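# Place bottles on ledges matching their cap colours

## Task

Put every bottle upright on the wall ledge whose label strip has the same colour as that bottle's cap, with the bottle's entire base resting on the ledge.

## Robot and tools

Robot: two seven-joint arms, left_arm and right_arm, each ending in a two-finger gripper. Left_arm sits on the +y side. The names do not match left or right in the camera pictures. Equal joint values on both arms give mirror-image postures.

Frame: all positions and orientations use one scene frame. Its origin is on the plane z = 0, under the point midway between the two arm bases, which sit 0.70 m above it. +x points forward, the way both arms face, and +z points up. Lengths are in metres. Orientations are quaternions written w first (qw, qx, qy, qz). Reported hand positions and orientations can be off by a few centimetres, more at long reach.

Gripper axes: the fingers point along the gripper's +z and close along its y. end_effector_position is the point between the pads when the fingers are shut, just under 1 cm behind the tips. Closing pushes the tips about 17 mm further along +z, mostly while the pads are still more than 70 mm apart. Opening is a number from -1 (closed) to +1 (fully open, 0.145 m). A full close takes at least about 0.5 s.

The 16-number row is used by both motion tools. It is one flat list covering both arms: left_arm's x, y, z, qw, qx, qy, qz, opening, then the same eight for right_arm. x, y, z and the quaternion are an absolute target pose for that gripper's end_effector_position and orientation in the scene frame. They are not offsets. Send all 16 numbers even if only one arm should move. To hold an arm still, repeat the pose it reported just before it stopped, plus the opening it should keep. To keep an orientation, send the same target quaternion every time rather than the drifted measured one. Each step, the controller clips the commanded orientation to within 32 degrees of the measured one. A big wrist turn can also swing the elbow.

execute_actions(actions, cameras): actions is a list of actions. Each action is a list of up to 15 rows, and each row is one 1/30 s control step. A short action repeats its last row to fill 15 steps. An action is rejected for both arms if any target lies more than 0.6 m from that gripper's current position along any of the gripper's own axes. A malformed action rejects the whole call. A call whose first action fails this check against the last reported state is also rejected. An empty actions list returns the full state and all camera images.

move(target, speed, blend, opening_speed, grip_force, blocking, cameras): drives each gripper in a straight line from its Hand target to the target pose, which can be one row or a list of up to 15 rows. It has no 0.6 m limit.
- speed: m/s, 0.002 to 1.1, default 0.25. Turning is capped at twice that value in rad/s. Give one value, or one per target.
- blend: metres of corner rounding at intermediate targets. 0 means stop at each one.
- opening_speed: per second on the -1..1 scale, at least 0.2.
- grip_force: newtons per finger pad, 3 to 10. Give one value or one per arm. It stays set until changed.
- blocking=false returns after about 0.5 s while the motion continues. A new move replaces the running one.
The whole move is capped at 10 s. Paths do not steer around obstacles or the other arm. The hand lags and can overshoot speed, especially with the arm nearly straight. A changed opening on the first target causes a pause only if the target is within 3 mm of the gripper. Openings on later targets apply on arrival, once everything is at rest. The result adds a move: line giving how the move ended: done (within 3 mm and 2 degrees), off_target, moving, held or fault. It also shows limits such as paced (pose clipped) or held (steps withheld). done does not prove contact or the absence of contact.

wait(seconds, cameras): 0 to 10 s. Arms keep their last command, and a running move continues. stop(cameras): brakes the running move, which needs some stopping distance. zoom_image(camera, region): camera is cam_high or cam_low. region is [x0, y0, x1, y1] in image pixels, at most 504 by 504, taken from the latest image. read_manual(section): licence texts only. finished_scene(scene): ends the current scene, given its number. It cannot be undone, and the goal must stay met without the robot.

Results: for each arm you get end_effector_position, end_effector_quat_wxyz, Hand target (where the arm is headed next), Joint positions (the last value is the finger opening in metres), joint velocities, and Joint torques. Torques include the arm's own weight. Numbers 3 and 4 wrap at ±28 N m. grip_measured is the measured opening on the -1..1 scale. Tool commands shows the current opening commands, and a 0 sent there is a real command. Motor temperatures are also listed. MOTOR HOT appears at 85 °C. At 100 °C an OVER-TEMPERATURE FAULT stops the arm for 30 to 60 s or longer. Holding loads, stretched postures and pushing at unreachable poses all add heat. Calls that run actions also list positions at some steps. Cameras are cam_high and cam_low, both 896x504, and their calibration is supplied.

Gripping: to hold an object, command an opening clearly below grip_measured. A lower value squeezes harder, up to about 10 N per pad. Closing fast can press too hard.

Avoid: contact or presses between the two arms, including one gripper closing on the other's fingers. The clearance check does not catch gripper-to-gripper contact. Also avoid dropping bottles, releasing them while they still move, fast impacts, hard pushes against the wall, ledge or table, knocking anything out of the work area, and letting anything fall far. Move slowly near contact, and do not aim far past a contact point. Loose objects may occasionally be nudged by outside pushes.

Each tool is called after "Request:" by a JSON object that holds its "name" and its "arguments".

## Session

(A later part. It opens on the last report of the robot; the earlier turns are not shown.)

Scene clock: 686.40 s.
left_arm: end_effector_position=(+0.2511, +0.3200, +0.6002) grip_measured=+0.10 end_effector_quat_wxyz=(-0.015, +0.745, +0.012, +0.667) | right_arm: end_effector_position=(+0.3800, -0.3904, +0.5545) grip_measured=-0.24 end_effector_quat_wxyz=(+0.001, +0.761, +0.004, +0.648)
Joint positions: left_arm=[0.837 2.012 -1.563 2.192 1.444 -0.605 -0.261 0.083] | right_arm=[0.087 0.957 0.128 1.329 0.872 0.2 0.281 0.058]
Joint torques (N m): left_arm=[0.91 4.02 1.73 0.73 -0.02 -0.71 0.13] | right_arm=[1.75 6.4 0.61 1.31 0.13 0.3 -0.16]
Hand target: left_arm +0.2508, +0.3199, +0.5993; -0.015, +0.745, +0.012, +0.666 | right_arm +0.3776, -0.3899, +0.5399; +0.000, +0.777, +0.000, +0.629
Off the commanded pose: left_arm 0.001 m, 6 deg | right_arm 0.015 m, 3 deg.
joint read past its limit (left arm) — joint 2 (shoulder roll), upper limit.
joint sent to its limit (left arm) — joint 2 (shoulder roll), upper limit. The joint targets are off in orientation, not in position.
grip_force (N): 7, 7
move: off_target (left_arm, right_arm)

Request:
{"name": "move", "arguments": {"target": [[0.25,0.32,0.60,0,0.777,0,0.629,0.1,0.378,-0.39,0.555,0,0.777,0,0.629,-0.5],[0.25,0.32,0.60,0,0.777,0,0.629,0.1,0.378,-0.39,0.556,0,0.777,0,0.629,0.1],[0.25,0.32,0.60,0,0.777,0,0.629,0.1,0.24,-0.39,0.565,0,0.777,0,0.629,0.1]], "speed": [0.02,0.02,0.1], "opening_speed": 0.5, "cameras": ["all"]}}

Request:
{"name": "zoom_image", "arguments": {"camera": "cam_high", "region": [480, 220, 700, 420]}}

Request:
{"name": "zoom_image", "arguments": {"camera": "cam_low", "region": [500, 130, 640, 260]}}

Scene clock: 707.13 s.
left_arm: end_effector_position=(+0.2511, +0.3200, +0.6002) grip_measured=+0.10 end_effector_quat_wxyz=(-0.015, +0.745, +0.012, +0.667) | right_arm: end_effector_position=(+0.2394, -0.3908, +0.5625) grip_measured=+0.10 end_effector_quat_wxyz=(+0.001, +0.780, -0.003, +0.626)
Joint positions: left_arm=[0.837 2.012 -1.563 2.192 1.444 -0.605 -0.261 0.083] | right_arm=[-0.835 0.76 0.92 1.815 0.972 0.24 0.41 0.083]
Joint torques (N m): left_arm=[0.88 4 1.74 0.73 -0.02 -0.7 0.13] | right_arm=[0.36 5.26 4.46 2.55 0.39 -0.5 0.19]
Hand target: left_arm +0.2508, +0.3199, +0.5993; -0.015, +0.745, +0.012, +0.666 | right_arm +0.2400, -0.3900, +0.5649; +0.000, +0.777, +0.000, +0.629
Off the commanded pose: left_arm 0.001 m, 6 deg | right_arm 0.003 m, 1 deg.
joint read past its limit (left arm) — joint 2 (shoulder roll), upper limit.
joint sent to its limit (left arm) — joint 2 (shoulder roll), upper limit. The joint targets are off in orientation, not in position.
grip_force (N): 7, 7
move: off_target (left_arm)

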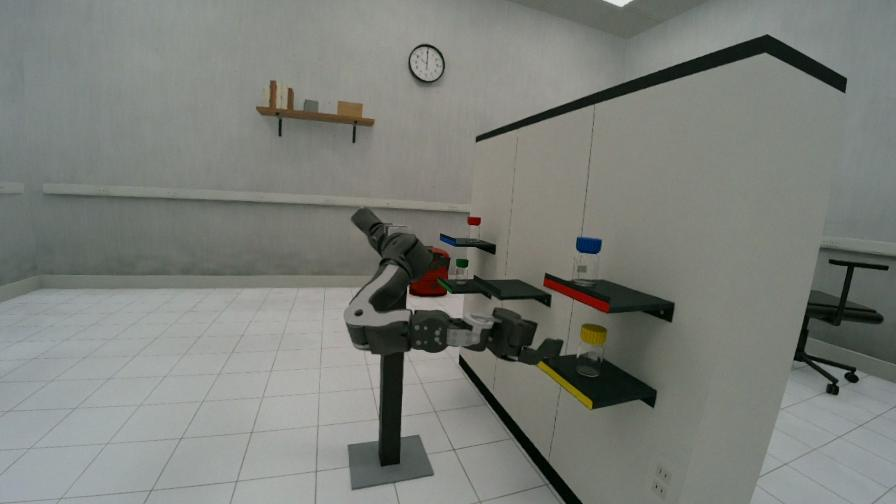

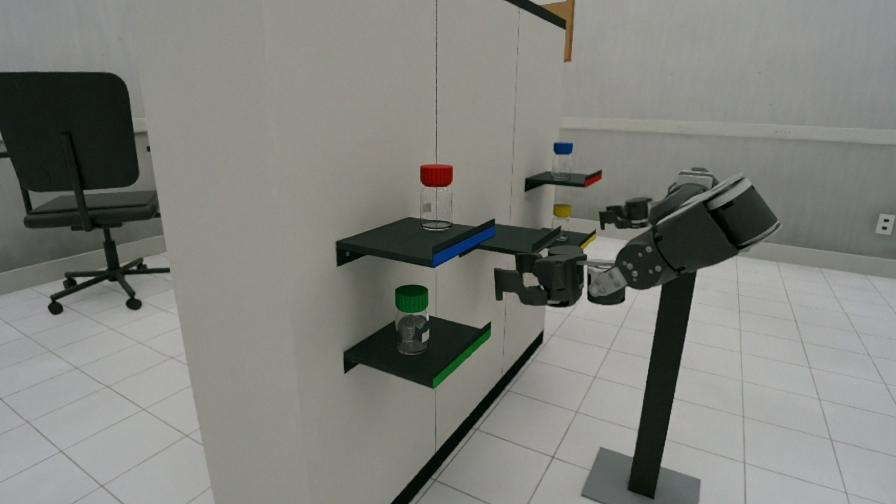

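Scaled by 2.291 from the camera's 896x504 image, which has a finer 1280x720 frame.

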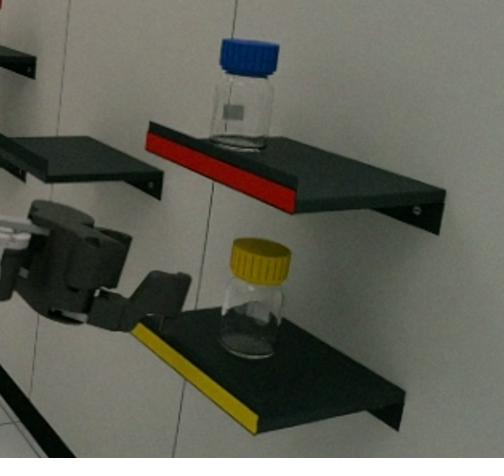

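Scaled by 3.600 from the camera's 896x504 image, which has a finer 1280x720 frame.

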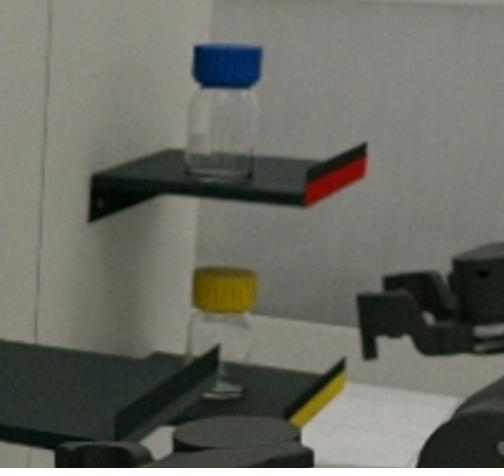

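Request:
{"name": "move", "arguments": {"target": [[0.25,0.32,0.60,0,0.777,0,0.629,0.1,0.235,-0.36,0.66,0,0.777,0,0.629,0.4],[0.25,0.32,0.60,0,0.777,0,0.629,0.1,0.25,-0.337,0.757,0,0.777,0,0.629,0.4],[0.25,0.32,0.60,0,0.777,0,0.629,0.1,0.32,-0.337,0.757,0,0.777,0,0.629,0.4]], "speed": 0.12, "blend": [0.02,0.01,0], "cameras": ["all"]}}

Request:
{"name": "zoom_image", "arguments": {"camera": "cam_high", "region": [480, 200, 680, 340]}}

Request:
{"name": "zoom_image", "arguments": {"camera": "cam_low", "region": [500, 120, 640, 230]}}

Scene clock: 727.83 s.
left_arm: end_effector_position=(+0.2511, +0.3200, +0.6002) grip_measured=+0.10 end_effector_quat_wxyz=(-0.015, +0.745, +0.012, +0.667) | right_arm: end_effector_position=(+0.3199, -0.3364, +0.7588) grip_measured=+0.40 end_effector_quat_wxyz=(+0.003, +0.762, +0.021, +0.647)
Joint positions: left_arm=[0.837 2.012 -1.563 2.192 1.444 -0.605 -0.261 0.083] | right_arm=[-0.377 1.392 0.981 1.86 1.559 0.785 -0.138 0.105]
Joint torques (N m): left_arm=[0.88 4 1.74 0.73 -0.02 -0.7 0.13] | right_arm=[3.02 6.16 2.45 0.49 0.09 -0.38 -0.17]
Hand target: left_arm +0.2508, +0.3199, +0.5993; -0.015, +0.745, +0.012, +0.666 | right_arm +0.3201, -0.3371, +0.7568; +0.004, +0.764, +0.019, +0.645
Off the commanded pose: left_arm 0.001 m, 6 deg | right_arm 0.002 m, 4 deg.
joint read past its limit (left arm) — joint 2 (shoulder roll), upper limit.
joint sent to its limit (left arm) — joint 2 (shoulder roll), upper limit. The joint targets are off in orientation, not in position.
joint sent to its limit (right arm) — joint 5 (forearm roll), upper limit; joint 6 (wrist pitch), upper limit. The joint targets are off in orientation, not in position.
grip_force (N): 7, 7
move: off_target (left_arm, right_arm)

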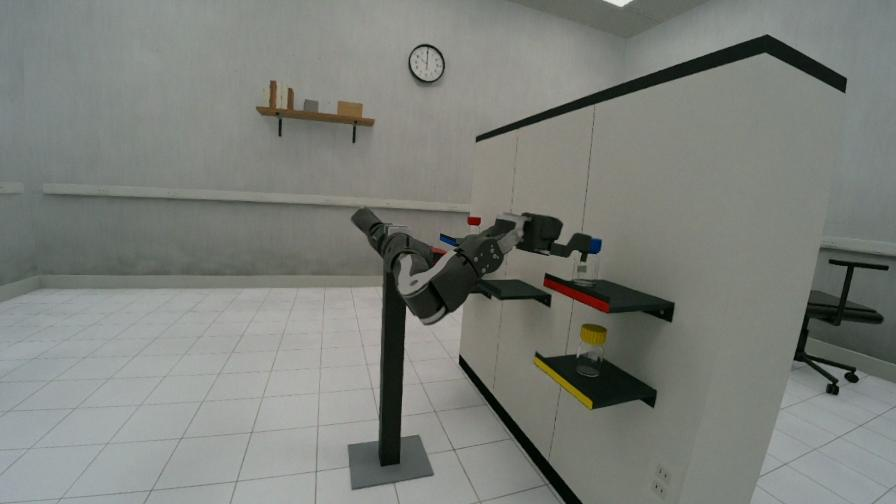

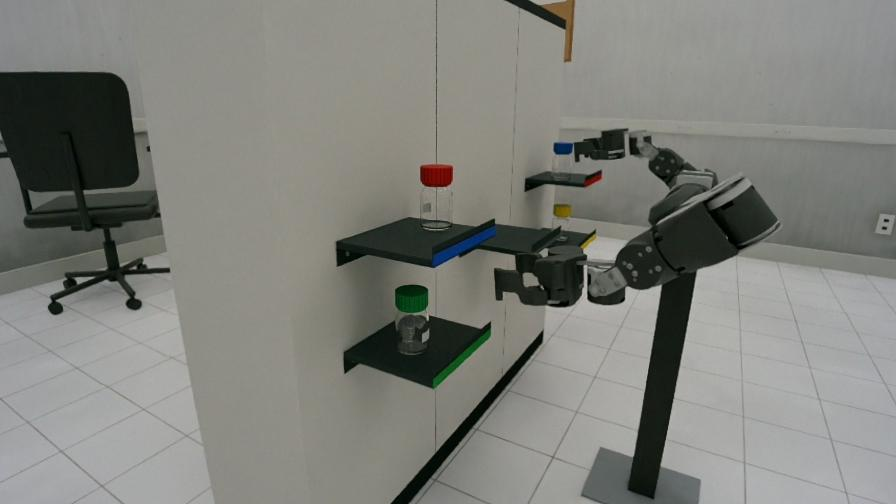

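Scaled by 2.520 from the camera's 896x504 image, which has a finer 1280x720 frame.

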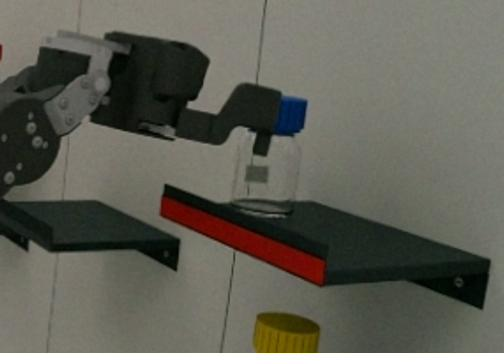

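Scaled by 3.600 from the camera's 896x504 image, which has a finer 1280x720 frame.

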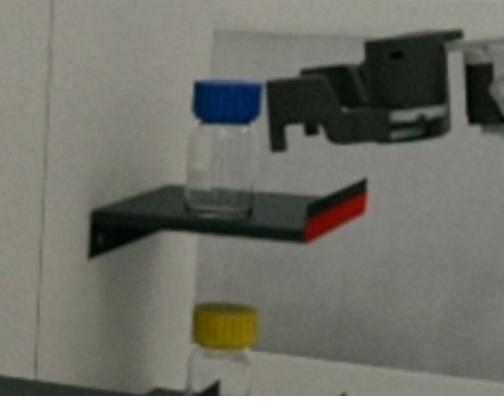

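Request:
{"name": "move", "arguments": {"target": [[0.25,0.32,0.60,0,0.777,0,0.629,0.1,0.376,-0.338,0.757,0,0.777,0,0.629,0.4]], "speed": 0.05, "cameras": ["all"]}}

Request:
{"name": "zoom_image", "arguments": {"camera": "cam_high", "region": [480, 200, 680, 340]}}

Request:
{"name": "zoom_image", "arguments": {"camera": "cam_low", "region": [500, 120, 640, 230]}}

Scene clock: 735.57 s.
left_arm: end_effector_position=(+0.2511, +0.3200, +0.6002) grip_measured=+0.10 end_effector_quat_wxyz=(-0.015, +0.745, +0.012, +0.667) | right_arm: end_effector_position=(+0.3758, -0.3373, +0.7584) grip_measured=+0.40 end_effector_quat_wxyz=(-0.002, +0.775, +0.001, +0.631)
Joint positions: left_arm=[0.837 2.012 -1.563 2.192 1.444 -0.605 -0.261 0.083] | right_arm=[1.011 1.362 -0.438 1.626 1.524 0.785 -0.198 0.105]
Joint torques (N m): left_arm=[0.91 4 1.73 0.73 -0.02 -0.71 0.13] | right_arm=[4.44 4.15 2.77 0.57 0.07 -0.39 -0.16]
Hand target: left_arm +0.2508, +0.3199, +0.5993; -0.015, +0.745, +0.012, +0.666 | right_arm +0.3760, -0.3381, +0.7570; +0.000, +0.777, +0.000, +0.629
Off the commanded pose: left_arm 0.001 m, 6 deg | right_arm 0.002 m, 0 deg.
joint read past its limit (left arm) — joint 2 (shoulder roll), upper limit.
joint sent to its limit (left arm) — joint 2 (shoulder roll), upper limit. The joint targets are off in orientation, not in position.
joint sent to its limit (right arm) — joint 6 (wrist pitch), upper limit. The joint targets still meet the commanded pose.
grip_force (N): 7, 7
move: off_target (left_arm)

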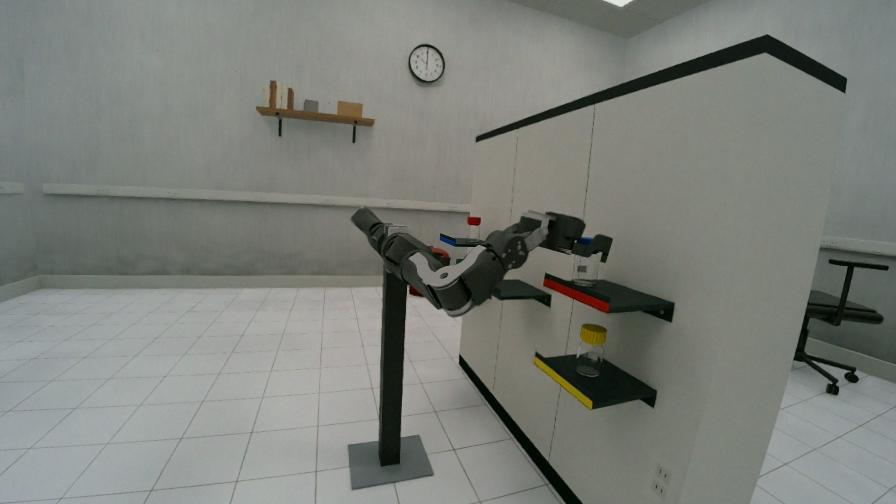

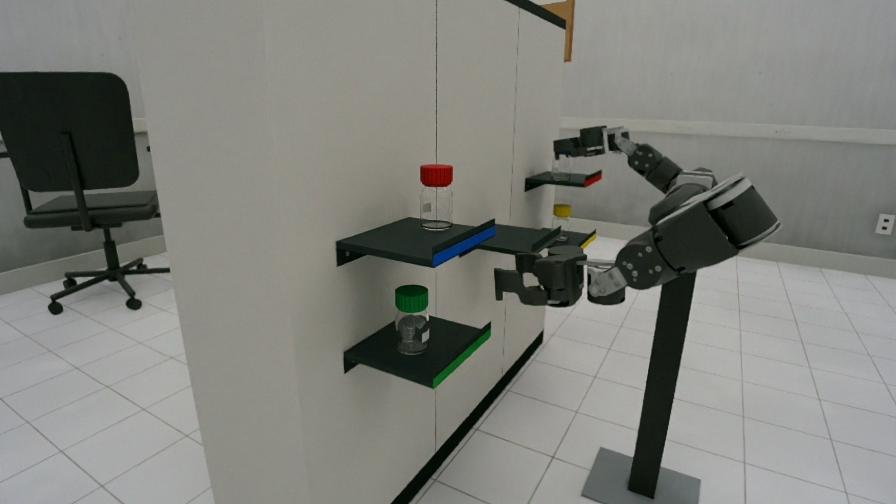

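Scaled by 2.520 from the camera's 896x504 image, which has a finer 1280x720 frame.

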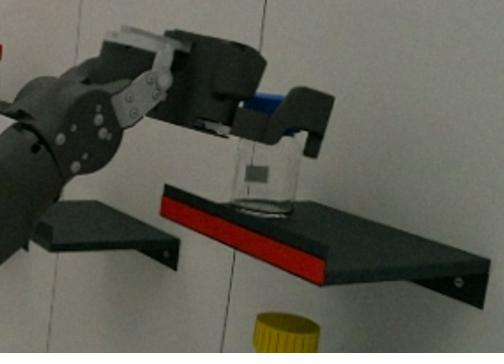

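Scaled by 3.600 from the camera's 896x504 image, which has a finer 1280x720 frame.

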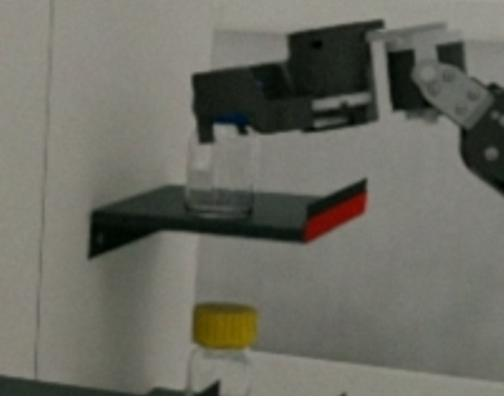

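Request:
{"name": "move", "arguments": {"target": [[0.25,0.32,0.60,0,0.777,0,0.629,0.1,0.376,-0.338,0.757,0,0.777,0,0.629,-0.5]], "speed": 0.05, "opening_speed": 0.4, "cameras": ["all"]}}

Request:
{"name": "zoom_image", "arguments": {"camera": "cam_high", "region": [480, 200, 680, 340]}}

Request:
{"name": "zoom_image", "arguments": {"camera": "cam_low", "region": [500, 120, 640, 230]}}

Scene clock: 747.57 s.
left_arm: end_effector_position=(+0.2511, +0.3200, +0.6002) grip_measured=+0.10 end_effector_quat_wxyz=(-0.015, +0.745, +0.012, +0.667) | right_arm: end_effector_position=(+0.3758, -0.3381, +0.7586) grip_measured=-0.28 end_effector_quat_wxyz=(+0.000, +0.775, +0.000, +0.632)
Joint positions: left_arm=[0.837 2.012 -1.563 2.192 1.444 -0.605 -0.261 0.083] | right_arm=[1.011 1.362 -0.438 1.626 1.524 0.785 -0.202 0.055]
Joint torques (N m): left_arm=[0.91 4 1.74 0.73 -0.02 -0.71 0.13] | right_arm=[4.34 4.21 2.67 0.75 0.11 -0.38 -0.05]
Hand target: left_arm +0.2508, +0.3199, +0.5993; -0.015, +0.745, +0.012, +0.666 | right_arm +0.3760, -0.3380, +0.7570; +0.000, +0.777, +0.000, +0.629
Off the commanded pose: left_arm 0.001 m, 6 deg | right_arm 0.002 m, 0 deg.
joint read past its limit (left arm) — joint 2 (shoulder roll), upper limit.
joint sent to its limit (left arm) — joint 2 (shoulder roll), upper limit. The joint targets are off in orientation, not in position.
joint sent to its limit (right arm) — joint 6 (wrist pitch), upper limit. The joint targets still meet the commanded pose.
grip_force (N): 7, 7
move: off_target (left_arm)

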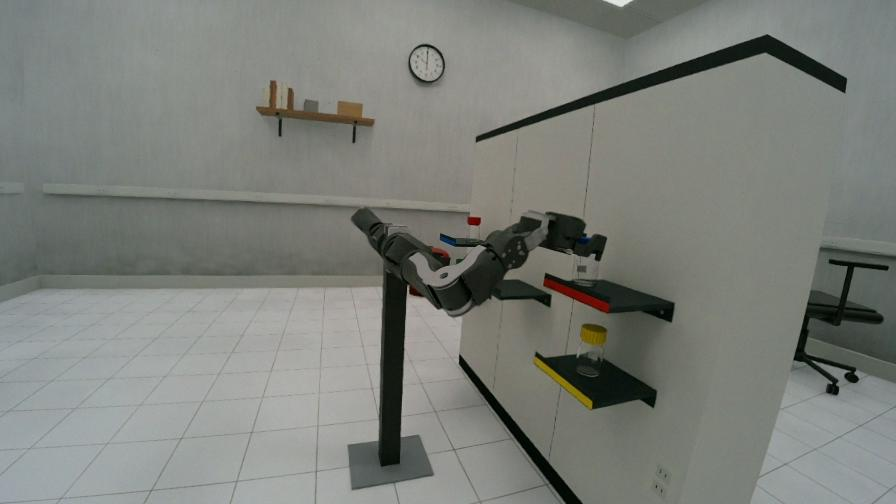

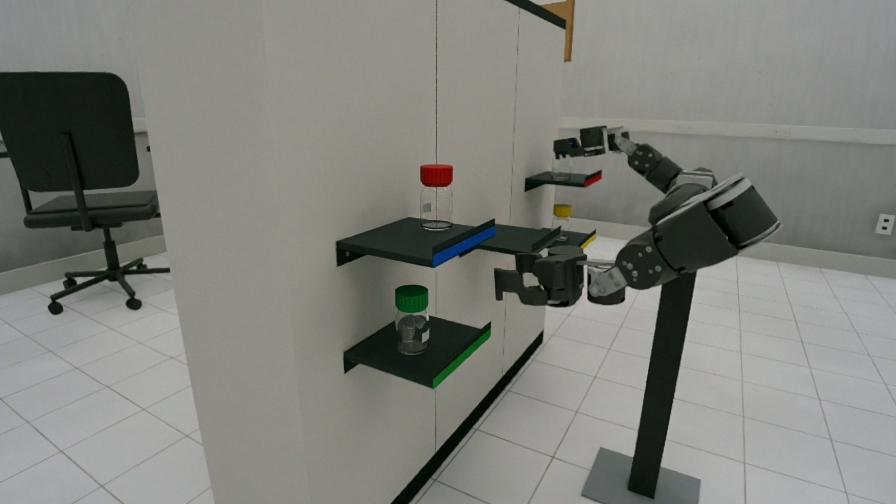

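Scaled by 2.520 from the camera's 896x504 image, which has a finer 1280x720 frame.

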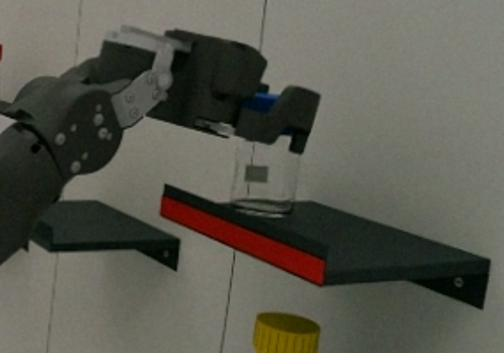

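Scaled by 3.600 from the camera's 896x504 image, which has a finer 1280x720 frame.

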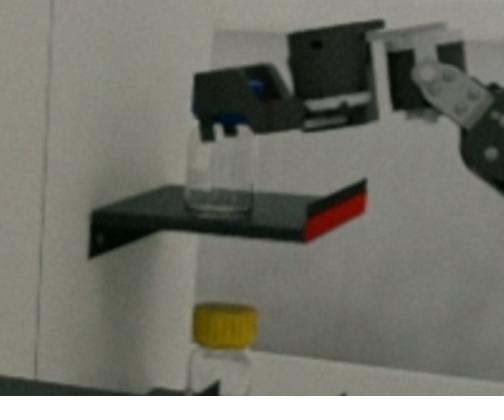

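Request:
{"name": "move", "arguments": {"target": [[0.25,0.32,0.60,0,0.777,0,0.629,0.1,0.376,-0.338,0.757,0,0.777,0,0.629,-0.1],[0.25,0.32,0.60,0,0.777,0,0.629,0.1,0.370,-0.338,0.757,0,0.777,0,0.629,-0.1],[0.25,0.32,0.60,0,0.777,0,0.629,0.1,0.370,-0.338,0.757,0,0.777,0,0.629,-0.5]], "speed": 0.05, "opening_speed": 0.4}}

Request:
{"name": "move", "arguments": {"target": [[0.25,0.32,0.60,0,0.777,0,0.629,0.1,0.370,-0.338,0.79,0,0.777,0,0.629,-0.5],[0.25,0.32,0.60,0,0.777,0,0.629,0.1,0.25,-0.32,0.79,0,0.777,0,0.629,-0.5]], "speed": 0.08, "blend": [0.003,0], "cameras": ["all"]}}

Scene clock: 768.93 s.
left_arm: end_effector_position=(+0.2511, +0.3200, +0.6002) grip_measured=+0.10 end_effector_quat_wxyz=(-0.015, +0.745, +0.012, +0.667) | right_arm: end_effector_position=(+0.3705, -0.3378, +0.7552) grip_measured=-0.26 end_effector_quat_wxyz=(+0.000, +0.779, +0.001, +0.627)
Joint positions: left_arm=[0.837 2.012 -1.563 2.192 1.444 -0.605 -0.261 0.083] | right_arm=[0.973 1.399 -0.424 1.652 1.557 0.772 -0.208 0.056]
Joint torques (N m): left_arm=[0.91 4 1.74 0.72 -0.01 -0.71 0.13] | right_arm=[3.65 4.23 5.07 0.76 0.12 -0.51 -0.05]
Hand target: left_arm +0.2508, +0.3199, +0.5993; -0.015, +0.745, +0.012, +0.666 | right_arm +0.3700, -0.3380, +0.7571; +0.000, +0.777, +0.000, +0.629
Off the commanded pose: left_arm 0.001 m, 6 deg | right_arm 0.002 m, 0 deg.
joint read past its limit (left arm) — joint 2 (shoulder roll), upper limit.
joint sent to its limit (left arm) — joint 2 (shoulder roll), upper limit. The joint targets are off in orientation, not in position.
joint sent to its limit (right arm) — joint 5 (forearm roll), upper limit. The joint targets still meet the commanded pose.
grip_force (N): 7, 7
move: off_target (left_arm)

Scene clock: 771.47 s.
left_arm: end_effector_position=(+0.2511, +0.3200, +0.6002) grip_measured=+0.10 end_effector_quat_wxyz=(-0.015, +0.745, +0.012, +0.667) | right_arm: end_effector_position=(+0.2507, -0.3212, +0.7878) grip_measured=-0.26 end_effector_quat_wxyz=(+0.019, +0.733, +0.092, +0.674)
Joint positions: left_arm=[0.837 2.012 -1.563 2.192 1.444 -0.605 -0.261 0.083] | right_arm=[1.986 1.953 -1.248 2.033 1.559 0.785 0.12 0.056]
Joint torques (N m): left_arm=[0.91 4 1.73 0.73 -0.02 -0.7 0.13] | right_arm=[1.28 -3.23 4.31 -0.4 0.14 -0.38 0.05]
Hand target: left_arm +0.2508, +0.3199, +0.5993; -0.015, +0.745, +0.012, +0.666 | right_arm +0.2500, -0.3203, +0.7898; +0.018, +0.731, +0.094, +0.676
Off the commanded pose: left_arm 0.001 m, 6 deg | right_arm 0.003 m, 13 deg.
joint read past its limit (left arm) — joint 2 (shoulder roll), upper limit.
joint sent to its limit (left arm) — joint 2 (shoulder roll), upper limit. The joint targets are off in orientation, not in position.
joint sent to its limit (right arm) — joint 1 (shoulder pitch), upper limit; joint 5 (forearm roll), upper limit; joint 6 (wrist pitch), upper limit. The joint targets are off in orientation, not in position.
grip_force (N): 7, 7
move: off_target (left_arm, right_arm)

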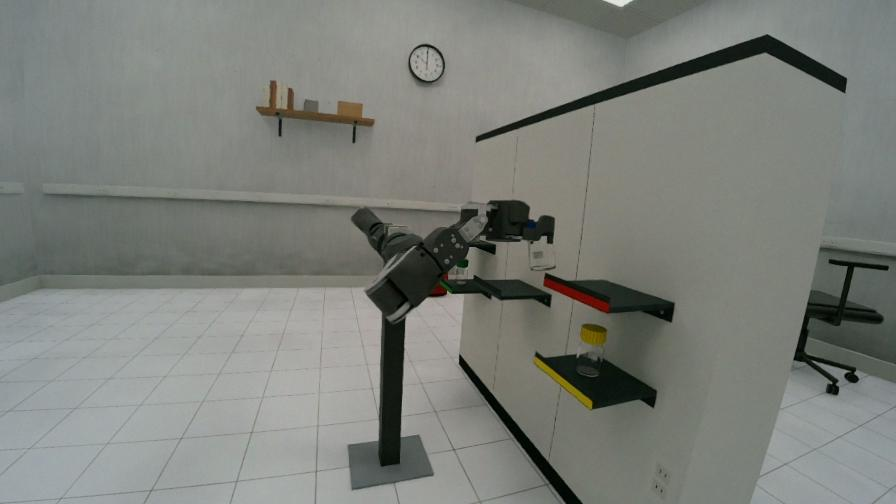

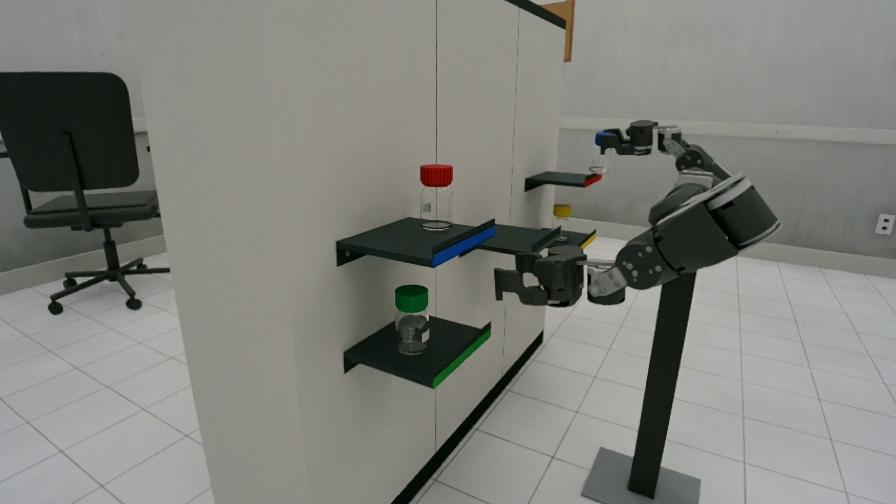

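Request:
{"name": "move", "arguments": {"target": [[0.25,0.32,0.60,0,0.777,0,0.629,0.1,0.255,-0.2,0.74,-0.03,0.776,0.037,0.628,-0.5],[0.25,0.32,0.60,0,0.777,0,0.629,0.1,0.29,-0.04,0.70,-0.136,0.7586,0.168,0.614,-0.5]], "speed": 0.12, "blend": [0.03,0], "cameras": ["all"]}}

Scene clock: 783.53 s.
left_arm: end_effector_position=(+0.2511, +0.3200, +0.6002) grip_measured=+0.10 end_effector_quat_wxyz=(-0.015, +0.745, +0.012, +0.667) | right_arm: end_effector_position=(+0.2901, -0.0396, +0.6995) grip_measured=-0.27 end_effector_quat_wxyz=(-0.146, +0.722, +0.165, +0.655)
Joint positions: left_arm=[0.837 2.012 -1.563 2.192 1.444 -0.605 -0.261 0.083] | right_arm=[0.829 0.554 -0.662 2.433 1.559 0.785 -1.175 0.056]
Joint torques (N m): left_arm=[0.91 4 1.74 0.73 -0.02 -0.71 0.13] | right_arm=[4.47 0.44 2.06 1.06 -0.28 -0.11 -0.15]
Hand target: left_arm +0.2508, +0.3199, +0.5993; -0.015, +0.745, +0.012, +0.666 | right_arm +0.2901, -0.0399, +0.6997; -0.145, +0.722, +0.165, +0.656
Off the commanded pose: left_arm 0.001 m, 6 deg | right_arm 0.001 m, 6 deg.
joint read past its limit (left arm) — joint 2 (shoulder roll), upper limit.
joint sent to its limit (left arm) — joint 2 (shoulder roll), upper limit. The joint targets are off in orientation, not in position.
joint sent to its limit (right arm) — joint 5 (forearm roll), upper limit; joint 6 (wrist pitch), upper limit. The joint targets are off in orientation, not in position.
grip_force (N): 7, 7
move: off_target (left_arm, right_arm)

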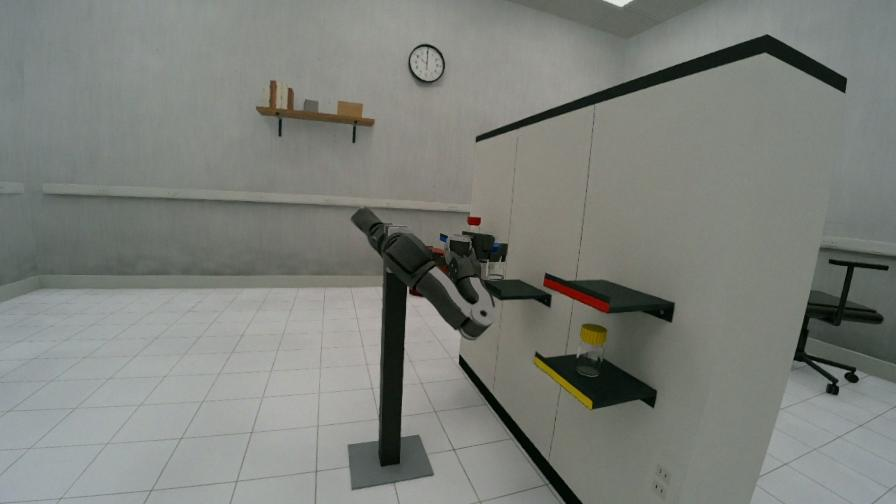

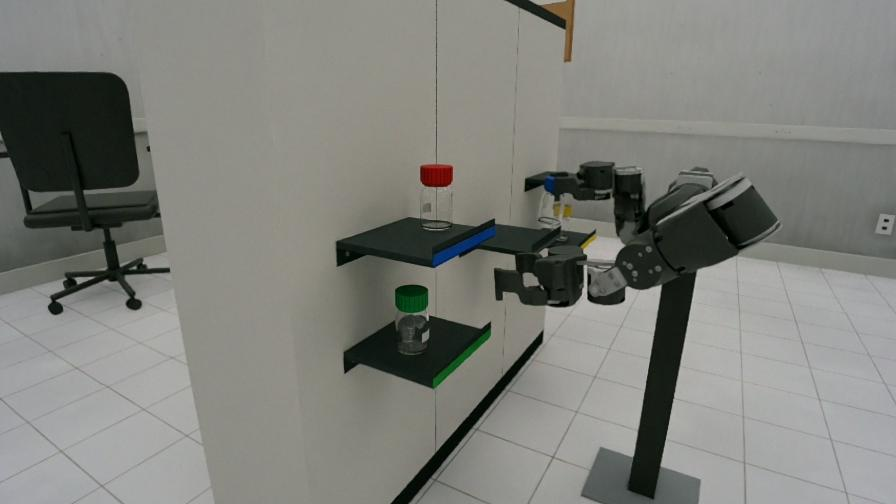

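Request:
{"name": "move", "arguments": {"target": [[0.25,0.32,0.60,0,0.777,0,0.629,0.1,0.385,0.014,0.70,-0.136,0.7586,0.168,0.614,-0.5],[0.25,0.32,0.60,0,0.777,0,0.629,0.1,0.385,0.014,0.664,-0.136,0.7586,0.168,0.614,-0.5]], "speed": [0.1,0.04], "cameras": ["all"]}}

Request:
{"name": "zoom_image", "arguments": {"camera": "cam_high", "region": [430, 205, 560, 310]}}

Request:
{"name": "zoom_image", "arguments": {"camera": "cam_low", "region": [430, 130, 620, 280]}}

Scene clock: 795.90 s.
left_arm: end_effector_position=(+0.2511, +0.3200, +0.6002) grip_measured=+0.10 end_effector_quat_wxyz=(-0.015, +0.745, +0.012, +0.667) | right_arm: end_effector_position=(+0.3856, +0.0129, +0.6629) grip_measured=-0.27 end_effector_quat_wxyz=(-0.133, +0.762, +0.168, +0.611)
Joint positions: left_arm=[0.837 2.012 -1.563 2.192 1.444 -0.605 -0.261 0.083] | right_arm=[0.998 0.329 -0.879 1.859 1.307 0.709 -0.887 0.056]
Joint torques (N m): left_arm=[0.91 4 1.74 0.73 -0.01 -0.7 0.13] | right_arm=[6 -0.57 2.81 2.37 -0.46 -0.53 0.19]
Hand target: left_arm +0.2508, +0.3199, +0.5993; -0.015, +0.745, +0.012, +0.666 | right_arm +0.3850, +0.0140, +0.6640; -0.136, +0.759, +0.168, +0.614
Off the commanded pose: left_arm 0.001 m, 6 deg | right_arm 0.002 m, 1 deg.
joint read past its limit (left arm) — joint 2 (shoulder roll), upper limit.
joint sent to its limit (left arm) — joint 2 (shoulder roll), upper limit. The joint targets are off in orientation, not in position.
grip_force (N): 7, 7
move: off_target (left_arm)

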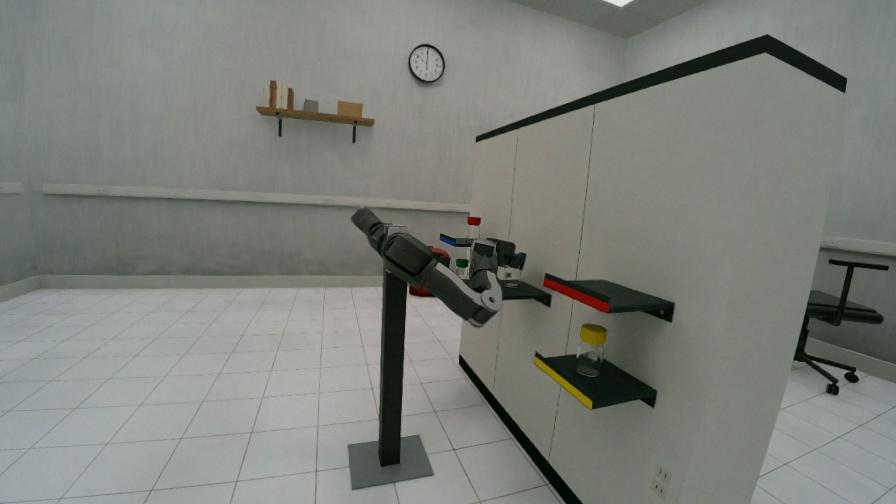

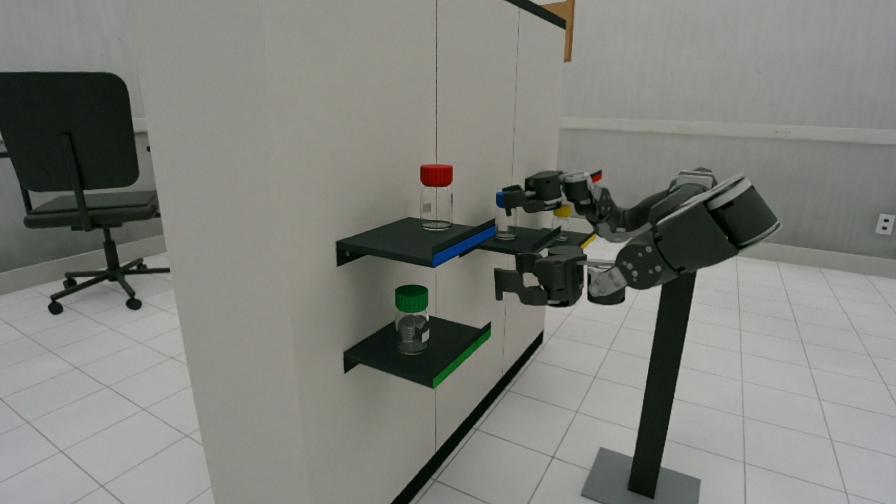

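Scaled by 3.877 from the camera's 896x504 image, which has a finer 1280x720 frame.

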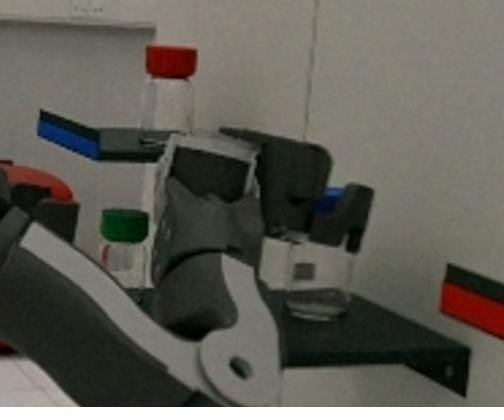

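Scaled by 2.653 from the camera's 896x504 image, which has a finer 1280x720 frame.

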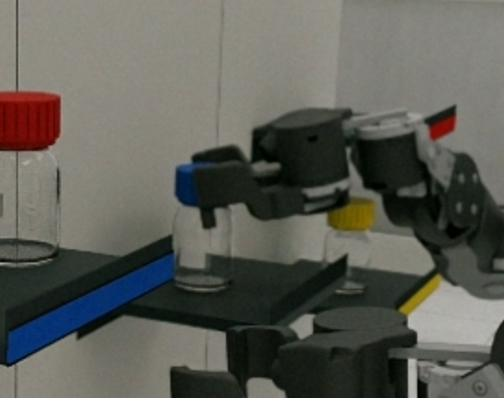

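Request:
{"name": "move", "arguments": {"target": [0.25,0.32,0.60,0,0.777,0,0.629,0.1,0.385,0.014,0.657,-0.136,0.7586,0.168,0.614,-0.5], "speed": 0.015}}

Request:
{"name": "move", "arguments": {"target": [0.25,0.32,0.60,0,0.777,0,0.629,0.1,0.385,0.014,0.651,-0.136,0.7586,0.168,0.614,-0.5], "speed": 0.015}}

Scene clock: 805.37 s.
left_arm: end_effector_position=(+0.2511, +0.3200, +0.6002) grip_measured=+0.10 end_effector_quat_wxyz=(-0.015, +0.745, +0.012, +0.667) | right_arm: end_effector_position=(+0.3858, +0.0128, +0.6623) grip_measured=-0.27 end_effector_quat_wxyz=(-0.134, +0.754, +0.165, +0.621)
Joint positions: left_arm=[0.837 2.012 -1.563 2.192 1.444 -0.605 -0.261 0.083] | right_arm=[0.977 0.329 -0.879 1.863 1.259 0.688 -0.866 0.056]
Joint torques (N m): left_arm=[0.91 4 1.73 0.72 -0.01 -0.71 0.13] | right_arm=[4.81 -0.17 2.37 1.66 -0.03 -0.18 0.17]
Hand target: left_arm +0.2508, +0.3199, +0.5993; -0.015, +0.745, +0.012, +0.666 | right_arm +0.3849, +0.0140, +0.6570; -0.136, +0.759, +0.168, +0.614
Off the commanded pose: left_arm 0.001 m, 6 deg | right_arm 0.006 m, 1 deg.
joint read past its limit (left arm) — joint 2 (shoulder roll), upper limit.
joint sent to its limit (left arm) — joint 2 (shoulder roll), upper limit. The joint targets are off in orientation, not in position.
grip_force (N): 7, 7
move: off_target (left_arm, right_arm)

Scene clock: 809.10 s.
left_arm: end_effector_position=(+0.2511, +0.3200, +0.6002) grip_measured=+0.10 end_effector_quat_wxyz=(-0.015, +0.745, +0.012, +0.667) | right_arm: end_effector_position=(+0.3859, +0.0127, +0.6611) grip_measured=-0.27 end_effector_quat_wxyz=(-0.136, +0.749, +0.162, +0.629)
Joint positions: left_arm=[0.837 2.012 -1.563 2.192 1.444 -0.605 -0.261 0.083] | right_arm=[0.958 0.329 -0.879 1.866 1.221 0.669 -0.848 0.056]
Joint torques (N m): left_arm=[0.91 4 1.73 0.73 -0.02 -0.71 0.13] | right_arm=[3.89 0.2 1.91 1.11 0.24 0.11 0.11]
Hand target: left_arm +0.2508, +0.3199, +0.5993; -0.015, +0.745, +0.012, +0.666 | right_arm +0.3848, +0.0140, +0.6510; -0.136, +0.759, +0.168, +0.614
Off the commanded pose: left_arm 0.001 m, 6 deg | right_arm 0.010 m, 2 deg.
joint read past its limit (left arm) — joint 2 (shoulder roll), upper limit.
joint sent to its limit (left arm) — joint 2 (shoulder roll), upper limit. The joint targets are off in orientation, not in position.
grip_force (N): 7, 7
move: off_target (left_arm, right_arm)

Request:
{"name": "move", "arguments": {"target": [[0.25,0.32,0.60,0,0.777,0,0.629,0.3,0.385,0.014,0.661,-0.136,0.7586,0.168,0.614,-0.5],[0.25,0.32,0.60,0,0.777,0,0.629,0.3,0.385,0.014,0.661,-0.136,0.7586,0.168,0.614,0.1],[0.25,0.32,0.60,0,0.777,0,0.629,0.3,0.29,-0.031,0.662,-0.136,0.7586,0.168,0.614,0.1],[0.25,0.25,0.64,0,0.777,0,0.629,0.3,0.24,-0.28,0.58,0,0.777,0,0.629,0.3]], "speed": [0.02,0.02,0.1,0.15], "blend": [0,0,0.01,0], "opening_speed": 0.5}}

Request:
{"name": "move", "arguments": {"target": [0.315,0.053,0.66,0.136,0.7586,-0.168,0.614,0.4,0.24,-0.28,0.58,0,0.777,0,0.629,0.3], "speed": 0.15, "cameras": ["all"]}}

Request:
{"name": "zoom_image", "arguments": {"camera": "cam_high", "region": [430, 205, 560, 310]}}

Request:
{"name": "zoom_image", "arguments": {"camera": "cam_low", "region": [430, 130, 620, 280]}}

Scene clock: 833.80 s.
left_arm: end_effector_position=(+0.2515, +0.2504, +0.6406) grip_measured=+0.30 end_effector_quat_wxyz=(+0.033, +0.713, -0.027, +0.699) | right_arm: end_effector_position=(+0.2398, -0.2808, +0.5783) grip_measured=+0.10 end_effector_quat_wxyz=(+0.001, +0.779, -0.003, +0.627)
Joint positions: left_arm=[1.013 2.012 -1.556 2.432 1.353 -0.48 -0.389 0.098] | right_arm=[-0.858 0.645 0.737 2.333 0.951 0.363 -0.035 0.083]
Joint torques (N m): left_arm=[0.75 2.65 1.22 1.16 -0.1 -0.67 0.16] | right_arm=[-0.09 3.23 3.23 2.81 0.08 -0.54 0.19]
Motor temperatures (°C): left_arm=[21 24 24 21 21 26 21] | right_arm=[23 23 24 19 20 20 21]
Hand target: left_arm +0.2512, +0.2501, +0.6394; +0.034, +0.714, -0.027, +0.698 | right_arm +0.2400, -0.2801, +0.5800; +0.000, +0.777, +0.000, +0.629
Tool commands: left_gripper/opening=+0.3 right_gripper/opening=+0.1
Off the commanded pose: left_arm 0.002 m, 12 deg | right_arm 0.002 m, 1 deg.
joint read past its limit (left arm) — joint 2 (shoulder roll), upper limit; joint 4 (elbow), upper limit, where the elbow is as bent as it goes.
joint sent to its limit (left arm) — joint 2 (shoulder roll), upper limit; joint 4 (elbow), upper limit, where the elbow is as bent as it goes. The joint targets are off in orientation, not in position.
grip_force (N): 7, 7
move: off_target (left_arm; path cut at 10 s); path passed 3 of 4 targets; target 4's new opening was not sent

Scene clock: 835.83 s.
left_arm: end_effector_position=(+0.3145, +0.0524, +0.6611) grip_measured=+0.40 end_effector_quat_wxyz=(+0.137, +0.757, -0.170, +0.616) | right_arm: end_effector_position=(+0.2398, -0.2808, +0.5784) grip_measured=+0.30 end_effector_quat_wxyz=(+0.001, +0.779, -0.003, +0.627)
Joint positions: left_arm=[1.016 0.844 -0.98 2.324 1.584 0.476 -0.975 0.105] | right_arm=[-0.858 0.645 0.737 2.333 0.951 0.363 -0.035 0.098]
Joint torques (N m): left_arm=[5.37 0.59 2.93 0.84 -0.19 -0.32 -0.05] | right_arm=[-0.2 3.31 3.12 2.99 0.09 -0.55 0.2]
Hand target: left_arm +0.3150, +0.0530, +0.6601; +0.136, +0.759, -0.168, +0.614 | right_arm +0.2400, -0.2801, +0.5800; +0.000, +0.777, +0.000, +0.629
Off the commanded pose: left_arm 0.001 m, 0 deg | right_arm 0.002 m, 0 deg.
joint sent to its limit (left arm) — joint 5 (forearm roll), upper limit. The joint targets still meet the commanded pose.
grip_force (N): 7, 7
move: done

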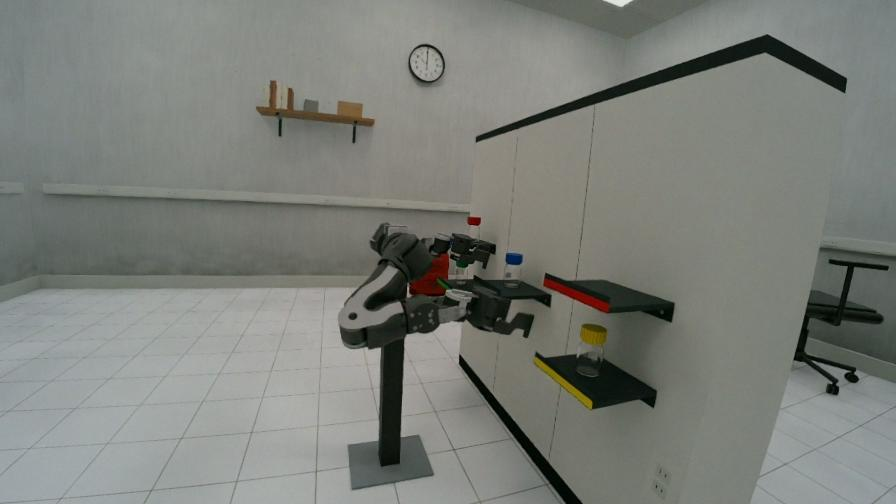

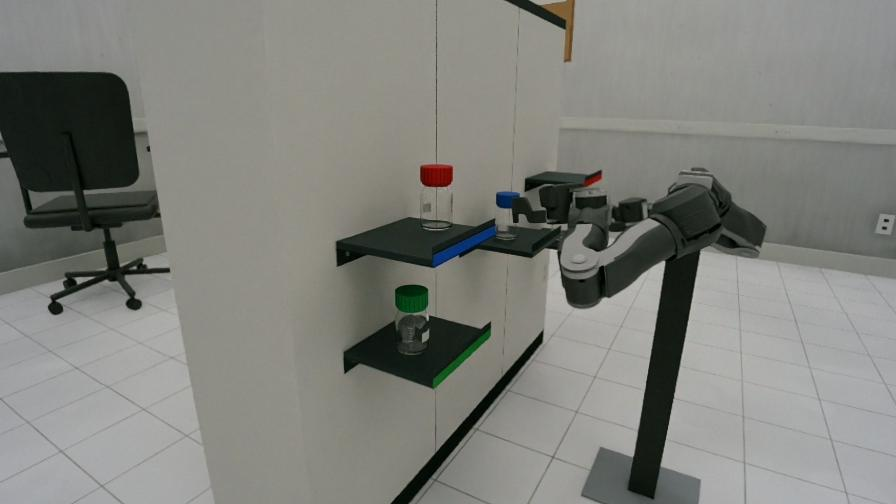

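Scaled by 3.877 from the camera's 896x504 image, which has a finer 1280x720 frame.

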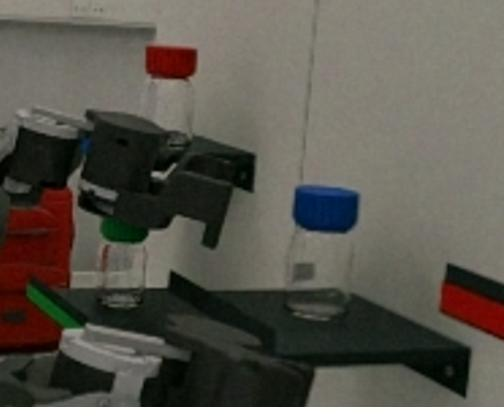

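Scaled by 2.653 from the camera's 896x504 image, which has a finer 1280x720 frame.

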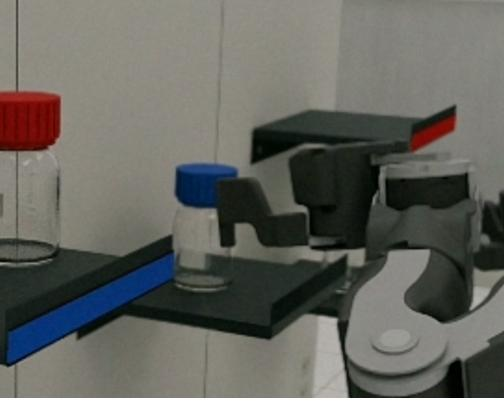

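Request:
{"name": "move", "arguments": {"target": [[0.387,0.015,0.656,0.136,0.7586,-0.168,0.614,0.4,0.24,-0.28,0.58,0,0.777,0,0.629,0.3],[0.387,0.015,0.656,0.136,0.7586,-0.168,0.614,-0.5,0.24,-0.28,0.58,0,0.777,0,0.629,0.3]], "speed": 0.07, "opening_speed": 0.4, "cameras": ["all"]}}

Request:
{"name": "zoom_image", "arguments": {"camera": "cam_high", "region": [430, 205, 560, 310]}}

Request:
{"name": "zoom_image", "arguments": {"camera": "cam_low", "region": [430, 130, 620, 280]}}

Scene clock: 851.67 s.
left_arm: end_effector_position=(+0.3876, +0.0161, +0.6569) grip_measured=-0.27 end_effector_quat_wxyz=(+0.135, +0.758, -0.165, +0.616) | right_arm: end_effector_position=(+0.2398, -0.2808, +0.5784) grip_measured=+0.30 end_effector_quat_wxyz=(+0.001, +0.779, -0.003, +0.627)
Joint positions: left_arm=[1.116 0.561 -1.054 1.905 1.439 0.501 -0.829 0.056] | right_arm=[-0.858 0.645 0.737 2.333 0.951 0.363 -0.035 0.098]
Joint torques (N m): left_arm=[8.64 0.22 2.63 1.73 -0.18 -0.41 0.23] | right_arm=[-0.15 3.39 3.19 2.88 0.08 -0.57 0.19]
Hand target: left_arm +0.3870, +0.0151, +0.6560; +0.136, +0.759, -0.168, +0.614 | right_arm +0.2400, -0.2801, +0.5800; +0.000, +0.777, +0.000, +0.629
Off the commanded pose: left_arm 0.002 m, 0 deg | right_arm 0.002 m, 0 deg.
grip_force (N): 7, 7
move: done

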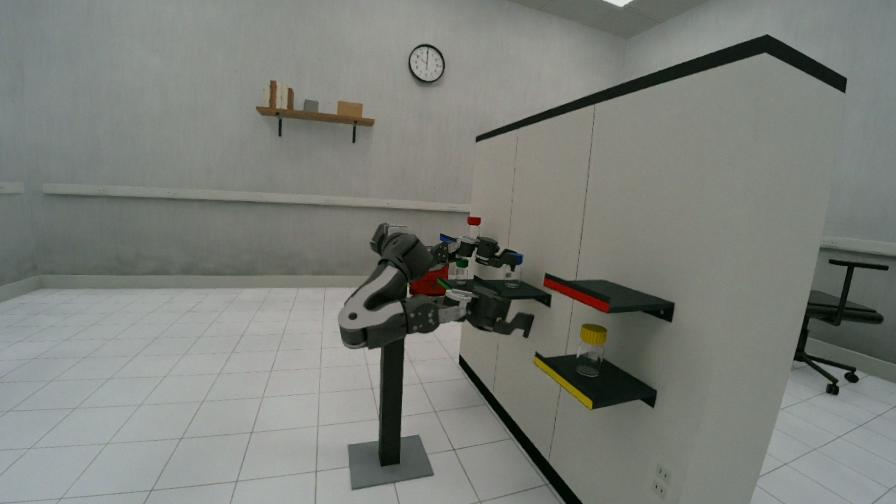

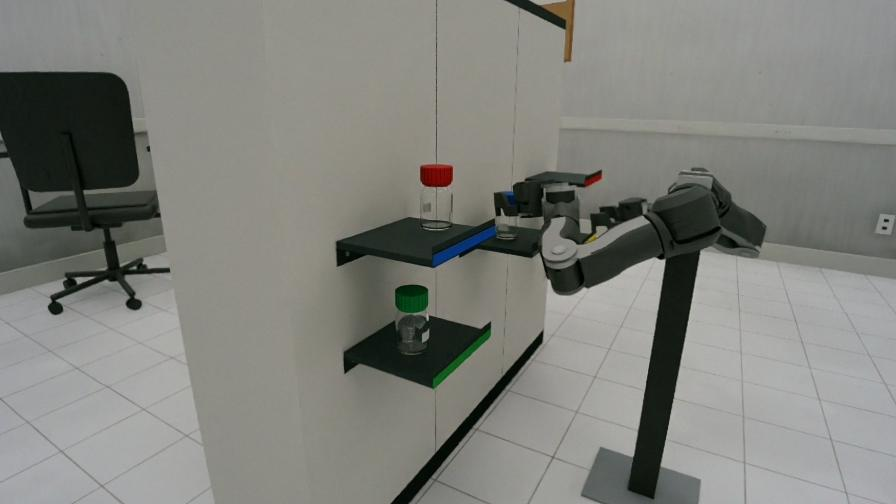

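Scaled by 3.877 from the camera's 896x504 image, which has a finer 1280x720 frame.

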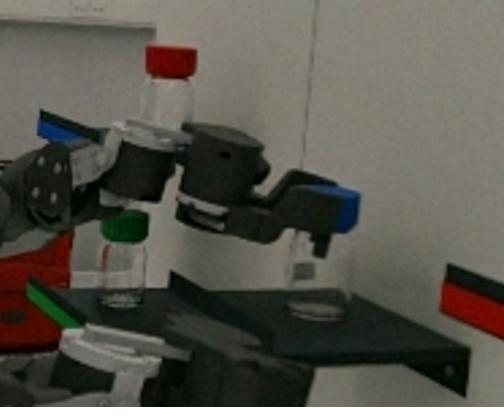

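Scaled by 2.653 from the camera's 896x504 image, which has a finer 1280x720 frame.

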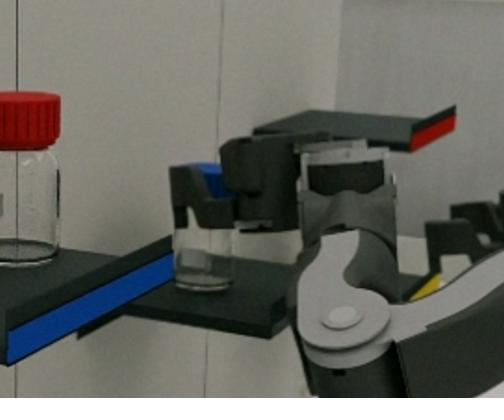

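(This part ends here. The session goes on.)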